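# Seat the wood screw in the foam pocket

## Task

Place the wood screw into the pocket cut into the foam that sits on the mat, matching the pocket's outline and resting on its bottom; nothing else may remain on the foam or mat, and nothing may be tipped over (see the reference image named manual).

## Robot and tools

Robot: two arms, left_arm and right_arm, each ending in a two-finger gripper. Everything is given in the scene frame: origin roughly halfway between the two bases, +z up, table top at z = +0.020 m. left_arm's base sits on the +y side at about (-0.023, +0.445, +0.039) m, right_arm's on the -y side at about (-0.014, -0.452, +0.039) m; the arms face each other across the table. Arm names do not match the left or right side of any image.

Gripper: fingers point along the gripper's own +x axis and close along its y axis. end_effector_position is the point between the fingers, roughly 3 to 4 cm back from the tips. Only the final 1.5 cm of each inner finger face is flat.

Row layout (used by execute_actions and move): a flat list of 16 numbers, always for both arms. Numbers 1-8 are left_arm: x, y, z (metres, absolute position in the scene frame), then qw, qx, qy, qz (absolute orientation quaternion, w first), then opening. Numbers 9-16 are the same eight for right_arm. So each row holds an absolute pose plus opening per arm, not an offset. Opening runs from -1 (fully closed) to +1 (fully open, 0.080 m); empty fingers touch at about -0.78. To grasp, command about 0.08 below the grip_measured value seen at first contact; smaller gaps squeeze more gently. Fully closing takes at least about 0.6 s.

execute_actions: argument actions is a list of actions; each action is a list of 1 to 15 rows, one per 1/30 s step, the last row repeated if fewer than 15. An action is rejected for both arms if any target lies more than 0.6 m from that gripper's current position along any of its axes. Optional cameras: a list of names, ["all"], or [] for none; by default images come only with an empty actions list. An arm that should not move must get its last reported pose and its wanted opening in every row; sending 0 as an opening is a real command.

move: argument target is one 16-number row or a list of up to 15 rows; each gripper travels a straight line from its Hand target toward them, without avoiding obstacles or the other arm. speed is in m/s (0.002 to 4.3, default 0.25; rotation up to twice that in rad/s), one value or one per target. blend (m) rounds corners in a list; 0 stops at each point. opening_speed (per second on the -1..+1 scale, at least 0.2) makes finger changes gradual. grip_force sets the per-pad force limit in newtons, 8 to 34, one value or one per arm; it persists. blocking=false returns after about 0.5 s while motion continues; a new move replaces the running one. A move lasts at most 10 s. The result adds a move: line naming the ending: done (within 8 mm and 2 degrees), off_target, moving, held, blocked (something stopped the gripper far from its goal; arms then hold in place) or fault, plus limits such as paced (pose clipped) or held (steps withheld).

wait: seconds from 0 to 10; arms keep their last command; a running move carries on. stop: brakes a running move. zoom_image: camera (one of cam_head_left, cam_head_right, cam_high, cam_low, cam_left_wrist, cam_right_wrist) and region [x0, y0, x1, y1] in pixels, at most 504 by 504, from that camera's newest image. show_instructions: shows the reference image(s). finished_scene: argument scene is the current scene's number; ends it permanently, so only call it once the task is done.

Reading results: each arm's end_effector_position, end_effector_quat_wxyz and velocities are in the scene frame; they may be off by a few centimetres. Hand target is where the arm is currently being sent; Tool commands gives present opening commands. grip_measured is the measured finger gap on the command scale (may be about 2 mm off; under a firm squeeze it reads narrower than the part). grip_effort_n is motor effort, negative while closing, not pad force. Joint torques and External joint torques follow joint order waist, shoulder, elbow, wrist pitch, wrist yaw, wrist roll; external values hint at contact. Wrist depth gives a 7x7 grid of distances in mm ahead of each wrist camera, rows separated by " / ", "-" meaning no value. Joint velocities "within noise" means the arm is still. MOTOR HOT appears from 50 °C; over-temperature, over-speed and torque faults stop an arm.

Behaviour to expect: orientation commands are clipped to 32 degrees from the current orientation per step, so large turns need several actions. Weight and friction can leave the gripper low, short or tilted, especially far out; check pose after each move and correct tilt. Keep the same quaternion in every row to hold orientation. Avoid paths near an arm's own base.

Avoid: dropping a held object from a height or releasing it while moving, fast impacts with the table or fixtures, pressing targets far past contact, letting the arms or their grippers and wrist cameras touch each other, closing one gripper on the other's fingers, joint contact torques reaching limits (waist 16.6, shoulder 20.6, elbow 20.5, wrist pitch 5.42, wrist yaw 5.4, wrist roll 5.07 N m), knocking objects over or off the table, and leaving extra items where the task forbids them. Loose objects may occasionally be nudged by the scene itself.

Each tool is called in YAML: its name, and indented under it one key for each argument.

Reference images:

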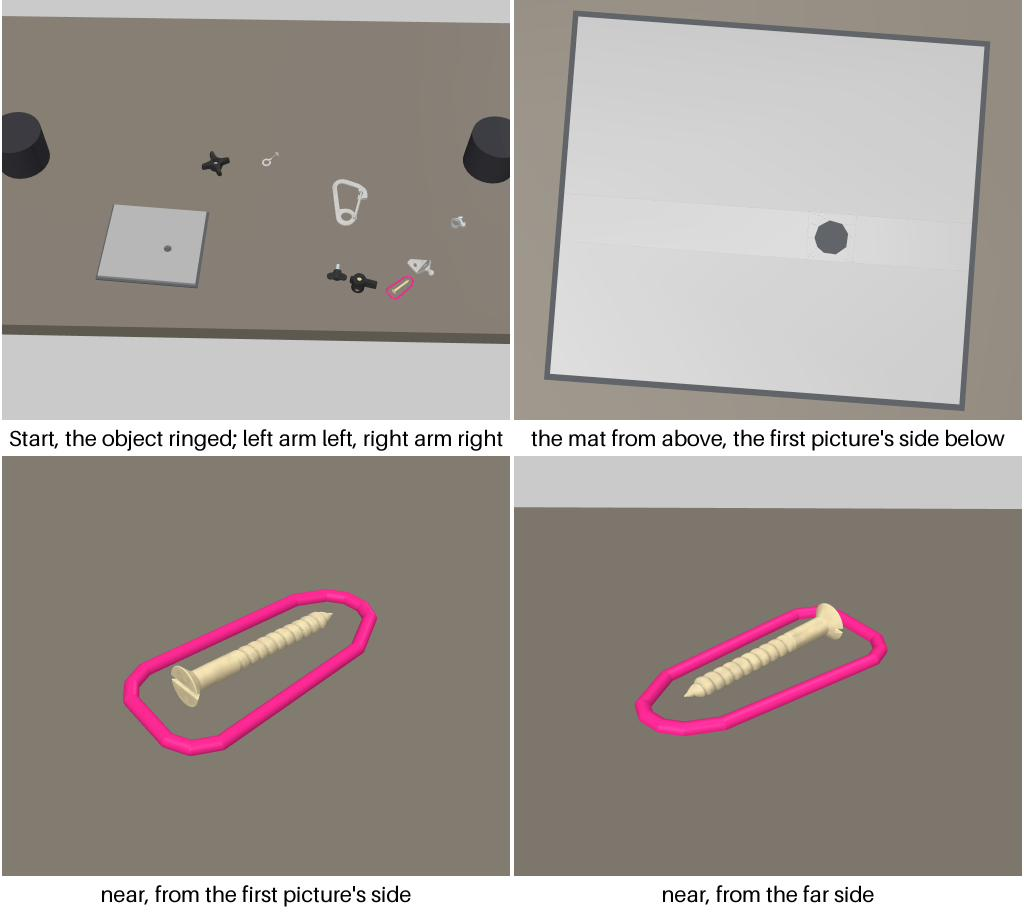

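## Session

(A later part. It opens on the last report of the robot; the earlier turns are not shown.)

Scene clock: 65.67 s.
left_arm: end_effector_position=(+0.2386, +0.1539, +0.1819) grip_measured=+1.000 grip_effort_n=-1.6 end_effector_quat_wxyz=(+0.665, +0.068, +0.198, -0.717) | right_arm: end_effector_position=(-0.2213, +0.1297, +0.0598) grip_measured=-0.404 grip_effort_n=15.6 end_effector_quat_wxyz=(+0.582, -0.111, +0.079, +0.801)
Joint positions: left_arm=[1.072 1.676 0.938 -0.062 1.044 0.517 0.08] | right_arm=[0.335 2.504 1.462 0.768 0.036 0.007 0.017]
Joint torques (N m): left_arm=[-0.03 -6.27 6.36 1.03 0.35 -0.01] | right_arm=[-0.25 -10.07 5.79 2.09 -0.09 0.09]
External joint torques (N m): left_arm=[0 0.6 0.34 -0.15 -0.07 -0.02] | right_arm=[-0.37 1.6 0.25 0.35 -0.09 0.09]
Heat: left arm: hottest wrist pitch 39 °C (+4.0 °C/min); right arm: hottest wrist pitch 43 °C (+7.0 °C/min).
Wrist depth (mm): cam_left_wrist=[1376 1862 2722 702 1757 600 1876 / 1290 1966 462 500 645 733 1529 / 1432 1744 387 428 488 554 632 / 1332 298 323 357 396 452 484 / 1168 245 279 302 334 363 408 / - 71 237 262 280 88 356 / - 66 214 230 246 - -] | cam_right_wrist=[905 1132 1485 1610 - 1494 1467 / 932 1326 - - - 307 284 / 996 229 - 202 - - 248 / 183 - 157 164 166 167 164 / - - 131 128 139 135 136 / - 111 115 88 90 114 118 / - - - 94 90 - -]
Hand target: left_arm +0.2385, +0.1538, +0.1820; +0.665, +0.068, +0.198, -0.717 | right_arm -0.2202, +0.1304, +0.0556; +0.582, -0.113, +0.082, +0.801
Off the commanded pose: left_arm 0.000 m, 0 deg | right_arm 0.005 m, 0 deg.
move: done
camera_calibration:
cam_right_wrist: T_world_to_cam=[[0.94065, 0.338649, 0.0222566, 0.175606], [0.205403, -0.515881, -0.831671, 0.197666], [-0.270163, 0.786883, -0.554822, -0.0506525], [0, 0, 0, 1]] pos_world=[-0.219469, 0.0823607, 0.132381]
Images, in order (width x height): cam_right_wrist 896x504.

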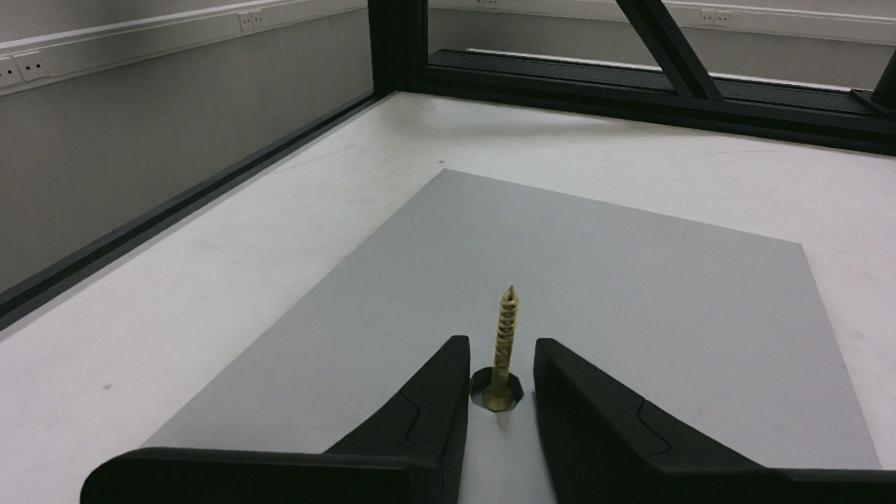

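move:
  target: [0.2385,0.1538,0.182,0.665,0.068,0.198,-0.717,1,-0.1985,0.0645,0.080,0.582,-0.113,0.082,0.801,-0.4]
  speed: 0.08
  cameras: ["cam_right_wrist","cam_head_left","cam_high"]

zoom_image:
  camera: "cam_right_wrist"
  region: [420, 200, 580, 340]

zoom_image:
  camera: "cam_head_left"
  region: [225, 300, 275, 340]

zoom_image:
  camera: "cam_high"
  region: [580, 235, 630, 275]

Scene clock: 68.90 s.
left_arm: end_effector_position=(+0.2386, +0.1539, +0.1819) grip_measured=+1.000 grip_effort_n=-2.1 end_effector_quat_wxyz=(+0.665, +0.068, +0.198, -0.717) | right_arm: end_effector_position=(-0.1978, +0.0655, +0.0733) grip_measured=-0.403 grip_effort_n=15.6 end_effector_quat_wxyz=(+0.582, -0.119, +0.084, +0.800)
Joint positions: left_arm=[1.072 1.676 0.938 -0.062 1.044 0.517 0.08] | right_arm=[0.335 2.289 1.099 0.897 0.036 0.007 0.017]
Joint torques (N m): left_arm=[-0.03 -6.28 6.34 1.03 0.35 -0.01] | right_arm=[0.22 -11.16 3.9 2.67 0.08 0.14]
External joint torques (N m): left_arm=[-0.05 0.57 0.34 -0.15 -0.07 -0.02] | right_arm=[0.14 -1.22 -1.02 0.95 0.08 0.14]
Heat: left arm: hottest wrist pitch 39 °C (+3.0 °C/min); right arm: hottest wrist pitch 44 °C (+8.0 °C/min).
Wrist depth (mm): cam_left_wrist=[- - 2607 1808 1769 2081 1769 / 1391 2117 488 546 659 724 384 / 1346 1662 385 435 491 575 389 / 1324 299 321 359 399 455 396 / 1196 245 279 302 335 109 390 / - 71 237 262 278 88 353 / - 66 213 234 246 - -] | cam_right_wrist=[908 1154 1610 416 353 1590 315 / 958 - 1676 333 340 - 332 / 996 - - 241 244 - - / 943 - 179 188 191 193 - / - - 154 160 156 158 - / - - - 88 90 133 - / - - - 117 81 - -]
Hand target: left_arm +0.2385, +0.1538, +0.1820; +0.665, +0.068, +0.198, -0.717 | right_arm -0.1986, +0.0646, +0.0799; +0.582, -0.113, +0.082, +0.801
Off the commanded pose: left_arm 0.000 m, 0 deg | right_arm 0.007 m, 1 deg.
move: done
camera_calibration:
cam_right_wrist: T_world_to_cam=[[0.940519, 0.339005, 0.0223597, 0.174964], [0.211012, -0.531303, -0.820482, 0.172292], [-0.266268, 0.776397, -0.571235, 0.0163223], [0, 0, 0, 1]] pos_world=[-0.196566, 0.0195529, 0.146774]
Images, in order (width x height): cam_head_left 896x504, cam_high 896x504, cam_right_wrist 896x504.

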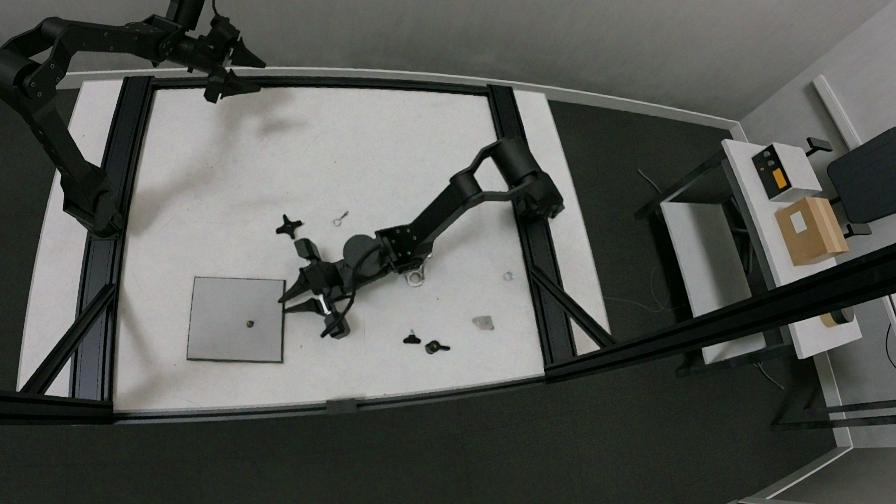

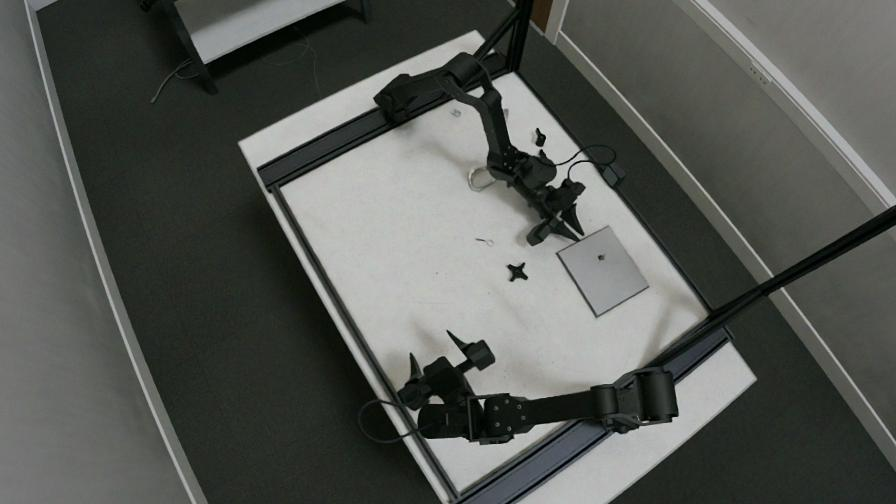

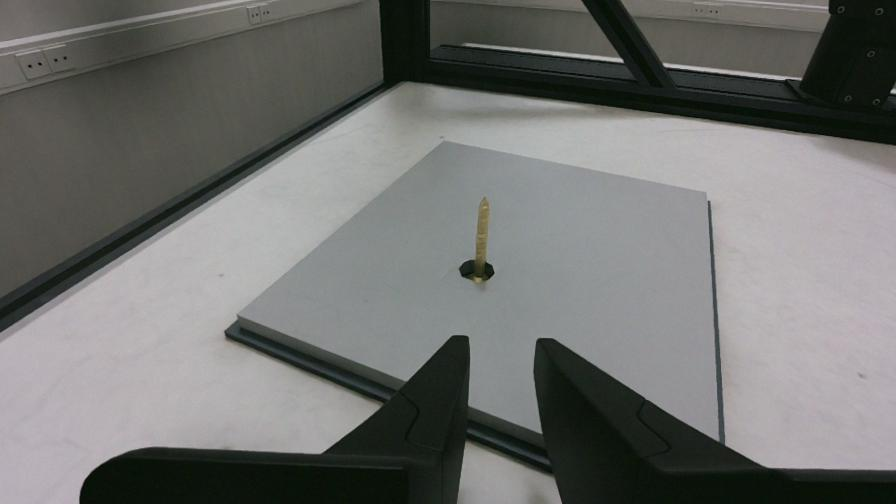

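Scaled by 3.150 from the camera's 896x504 image, which has a finer 1280x720 frame.

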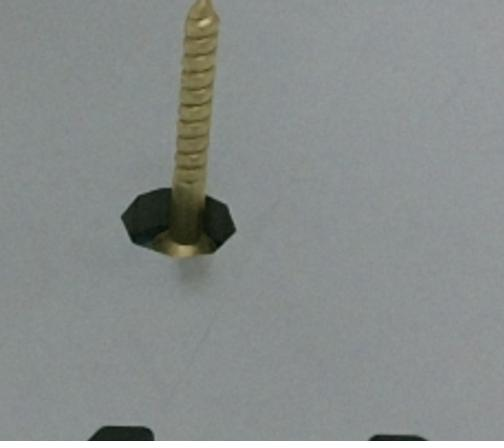

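Scaled by 10.080 from the camera's 896x504 image, which has a finer 1280x720 frame.

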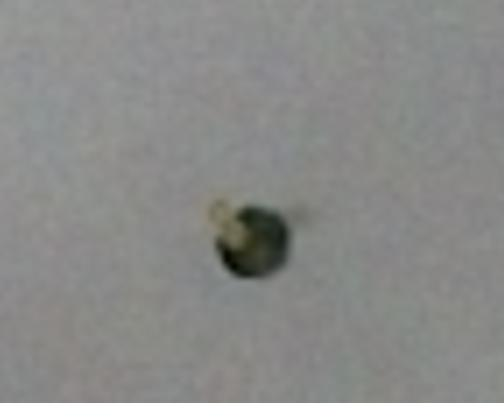

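Scaled by 10.080 from the camera's 896x504 image, which has a finer 1280x720 frame.

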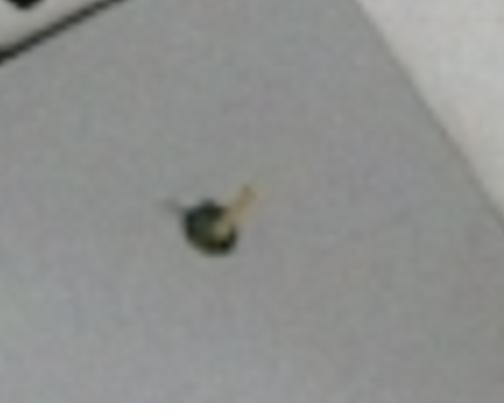

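move:
  target: [0.2385,0.1538,0.182,0.665,0.068,0.198,-0.717,1,-0.17,-0.04,0.15,0.582,-0.113,0.082,0.801,-0.4]
  speed: 0.3
  cameras: ["cam_right_wrist"]

zoom_image:
  camera: "cam_right_wrist"
  region: [400, 180, 560, 320]

Scene clock: 73.73 s.
left_arm: end_effector_position=(+0.2386, +0.1539, +0.1819) grip_measured=+1.000 grip_effort_n=-1.6 end_effector_quat_wxyz=(+0.665, +0.068, +0.198, -0.717) | right_arm: end_effector_position=(-0.1701, -0.0378, +0.1480) grip_measured=-0.403 grip_effort_n=15.1 end_effector_quat_wxyz=(+0.581, -0.115, +0.081, +0.801)
Joint positions: left_arm=[1.072 1.676 0.938 -0.062 1.044 0.517 0.08] | right_arm=[0.366 1.764 0.654 0.826 0.064 0.015 0.017]
Joint torques (N m): left_arm=[-0.03 -6.26 6.35 1.03 0.34 -0.01] | right_arm=[0.28 -7.79 4.14 2.18 0.18 0.16]
External joint torques (N m): left_arm=[-0.02 0.58 0.37 -0.15 -0.07 -0.02] | right_arm=[0.22 -1.12 -1.1 0.46 0.18 0.16]
Motor temperatures (°C): left_arm=[34 39 36 39 39 37] | right_arm=[36 45 37 46 37 33]
Heat: left arm: hottest shoulder 39 °C (+4.0 °C/min); right arm: hottest wrist pitch 46 °C (+10.0 °C/min).
Wrist depth (mm): cam_left_wrist=[1082 - 2635 1769 640 2359 393 / - 1935 475 - 662 680 389 / 1368 1696 388 439 500 588 577 / 1317 1353 324 357 398 454 496 / 1202 253 278 301 333 357 409 / - 71 236 262 280 88 354 / - 66 214 230 246 - -] | cam_right_wrist=[905 1127 1653 534 1797 1923 383 / 925 1259 - - 530 437 - / 919 - 434 380 460 439 - / 1069 1305 355 330 334 - 356 / 218 288 - 278 270 - - / 217 - 244 76 83 - - / - - - - 81 - 195]
Hand target: left_arm +0.2385, +0.1538, +0.1820; +0.665, +0.068, +0.198, -0.717 | right_arm -0.1700, -0.0400, +0.1499; +0.582, -0.113, +0.082, +0.801
Off the commanded pose: left_arm 0.000 m, 0 deg | right_arm 0.003 m, 0 deg.
move: done
camera_calibration:
cam_right_wrist: T_world_to_cam=[[0.940053, 0.340284, 0.022513, 0.182093], [0.209168, -0.523181, -0.826154, 0.173755], [-0.269349, 0.781338, -0.562994, 0.14499], [0, 0, 0, 1]] pos_world=[-0.168468, -0.0843437, 0.221078]
Images, in order (width x height): cam_right_wrist 896x504.

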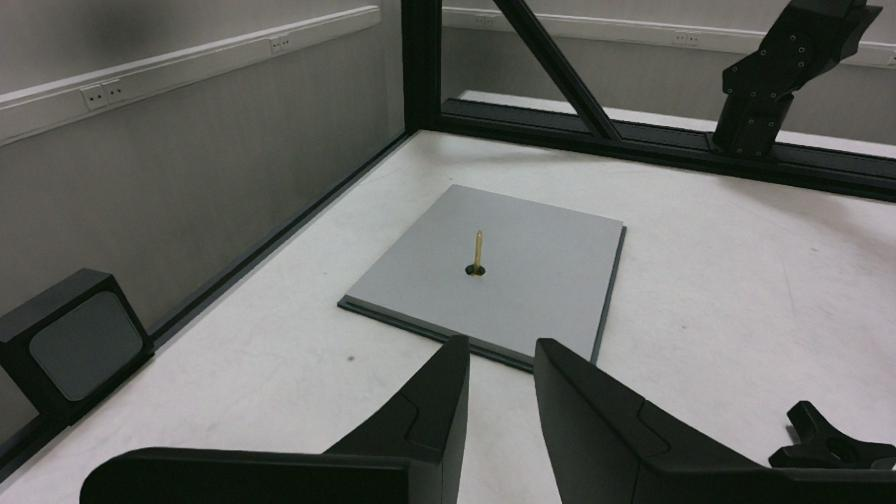

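Scaled by 3.150 from the camera's 896x504 image, which has a finer 1280x720 frame.

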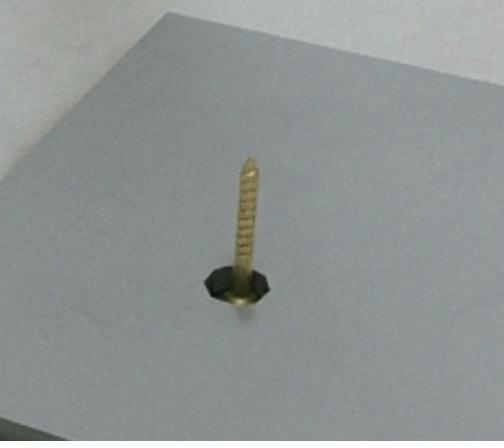

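move:
  target: [0.2385,0.1538,0.182,0.665,0.068,0.198,-0.717,1,-0.21,0.09,0.19,0.509,-0.4045,0.294,0.7006,-0.4]
  speed: 0.4
  cameras: ["cam_right_wrist"]

zoom_image:
  camera: "cam_right_wrist"
  region: [380, 150, 620, 360]

Scene clock: 77.23 s.
left_arm: end_effector_position=(+0.2386, +0.1539, +0.1819) grip_measured=+1.000 grip_effort_n=-2.1 end_effector_quat_wxyz=(+0.665, +0.068, +0.198, -0.717) | right_arm: end_effector_position=(-0.2097, +0.0874, +0.1944) grip_measured=-0.403 grip_effort_n=15.1 end_effector_quat_wxyz=(+0.515, -0.390, +0.280, +0.710)
Joint positions: left_arm=[1.072 1.676 0.938 -0.062 1.044 0.517 0.08] | right_arm=[0.338 2.371 2.337 -0.967 0.023 0.027 0.017]
Joint torques (N m): left_arm=[-0.03 -6.27 6.35 1.04 0.34 -0.01] | right_arm=[-0.11 -9.78 7.4 1.45 -0.13 0.15]
External joint torques (N m): left_arm=[-0.02 0.67 0.26 -0.17 -0.08 -0.02] | right_arm=[-0.12 1.98 1.03 0.25 -0.15 0.15]
Heat: left arm: hottest shoulder 39 °C (+4.1 °C/min); right arm: hottest wrist pitch 46 °C (+10.1 °C/min).
Wrist depth (mm): cam_left_wrist=[1310 2914 3870 1696 1808 535 1696 / 1415 2064 492 549 635 1795 1465 / 1673 1744 386 435 500 587 1578 / 1324 1368 321 352 398 459 498 / 1185 246 279 301 335 109 415 / - 71 237 262 280 88 355 / - 66 215 230 246 - -] | cam_right_wrist=[1122 1312 292 - - - - / 1170 1246 285 268 268 - - / 1175 1210 - 256 257 262 261 / 1181 256 246 248 247 255 - / 1127 245 246 239 239 248 - / 231 - - 81 90 - - / - - - - 81 - -]
Hand target: left_arm +0.2385, +0.1538, +0.1820; +0.665, +0.068, +0.198, -0.717 | right_arm -0.2097, +0.0895, +0.1897; +0.514, -0.390, +0.284, +0.709
Off the commanded pose: left_arm 0.000 m, 0 deg | right_arm 0.005 m, 3 deg.
joint sent to its limit (right arm) — joint 3 (elbow), upper limit, where the elbow is as straight as it goes. The joint targets still meet the commanded pose.
move: off_target (right_arm)
camera_calibration:
cam_right_wrist: T_world_to_cam=[[0.937846, 0.347048, -0.0014162, 0.179329], [0.335478, -0.907608, -0.252393, 0.234396], [-0.088878, 0.236231, -0.967624, 0.226877], [0, 0, 0, 1]] pos_world=[-0.226653, 0.0969087, 0.278946]
Images, in order (width x height): cam_right_wrist 896x504.

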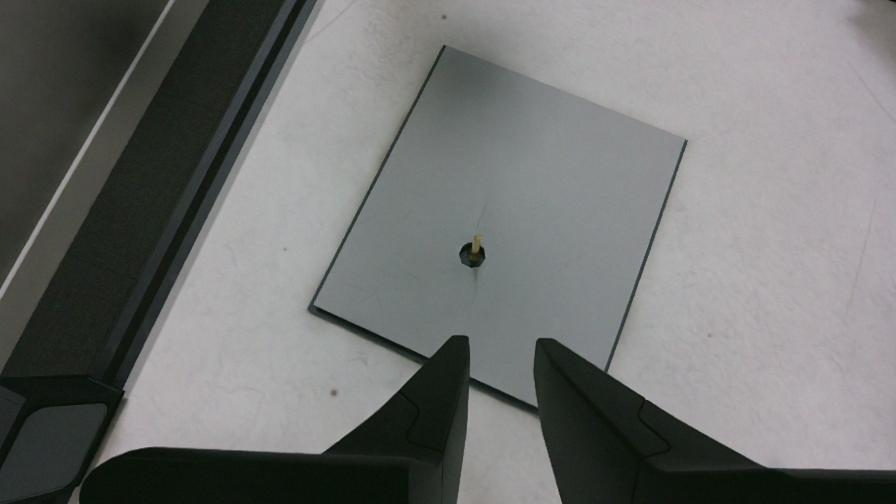

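Scaled by 2.100 from the camera's 896x504 image, which has a finer 1280x720 frame.

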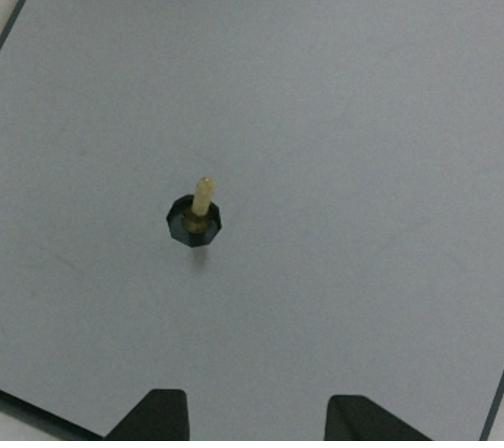

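finished_scene:
  scene: 1

The scene is finished: the task was done.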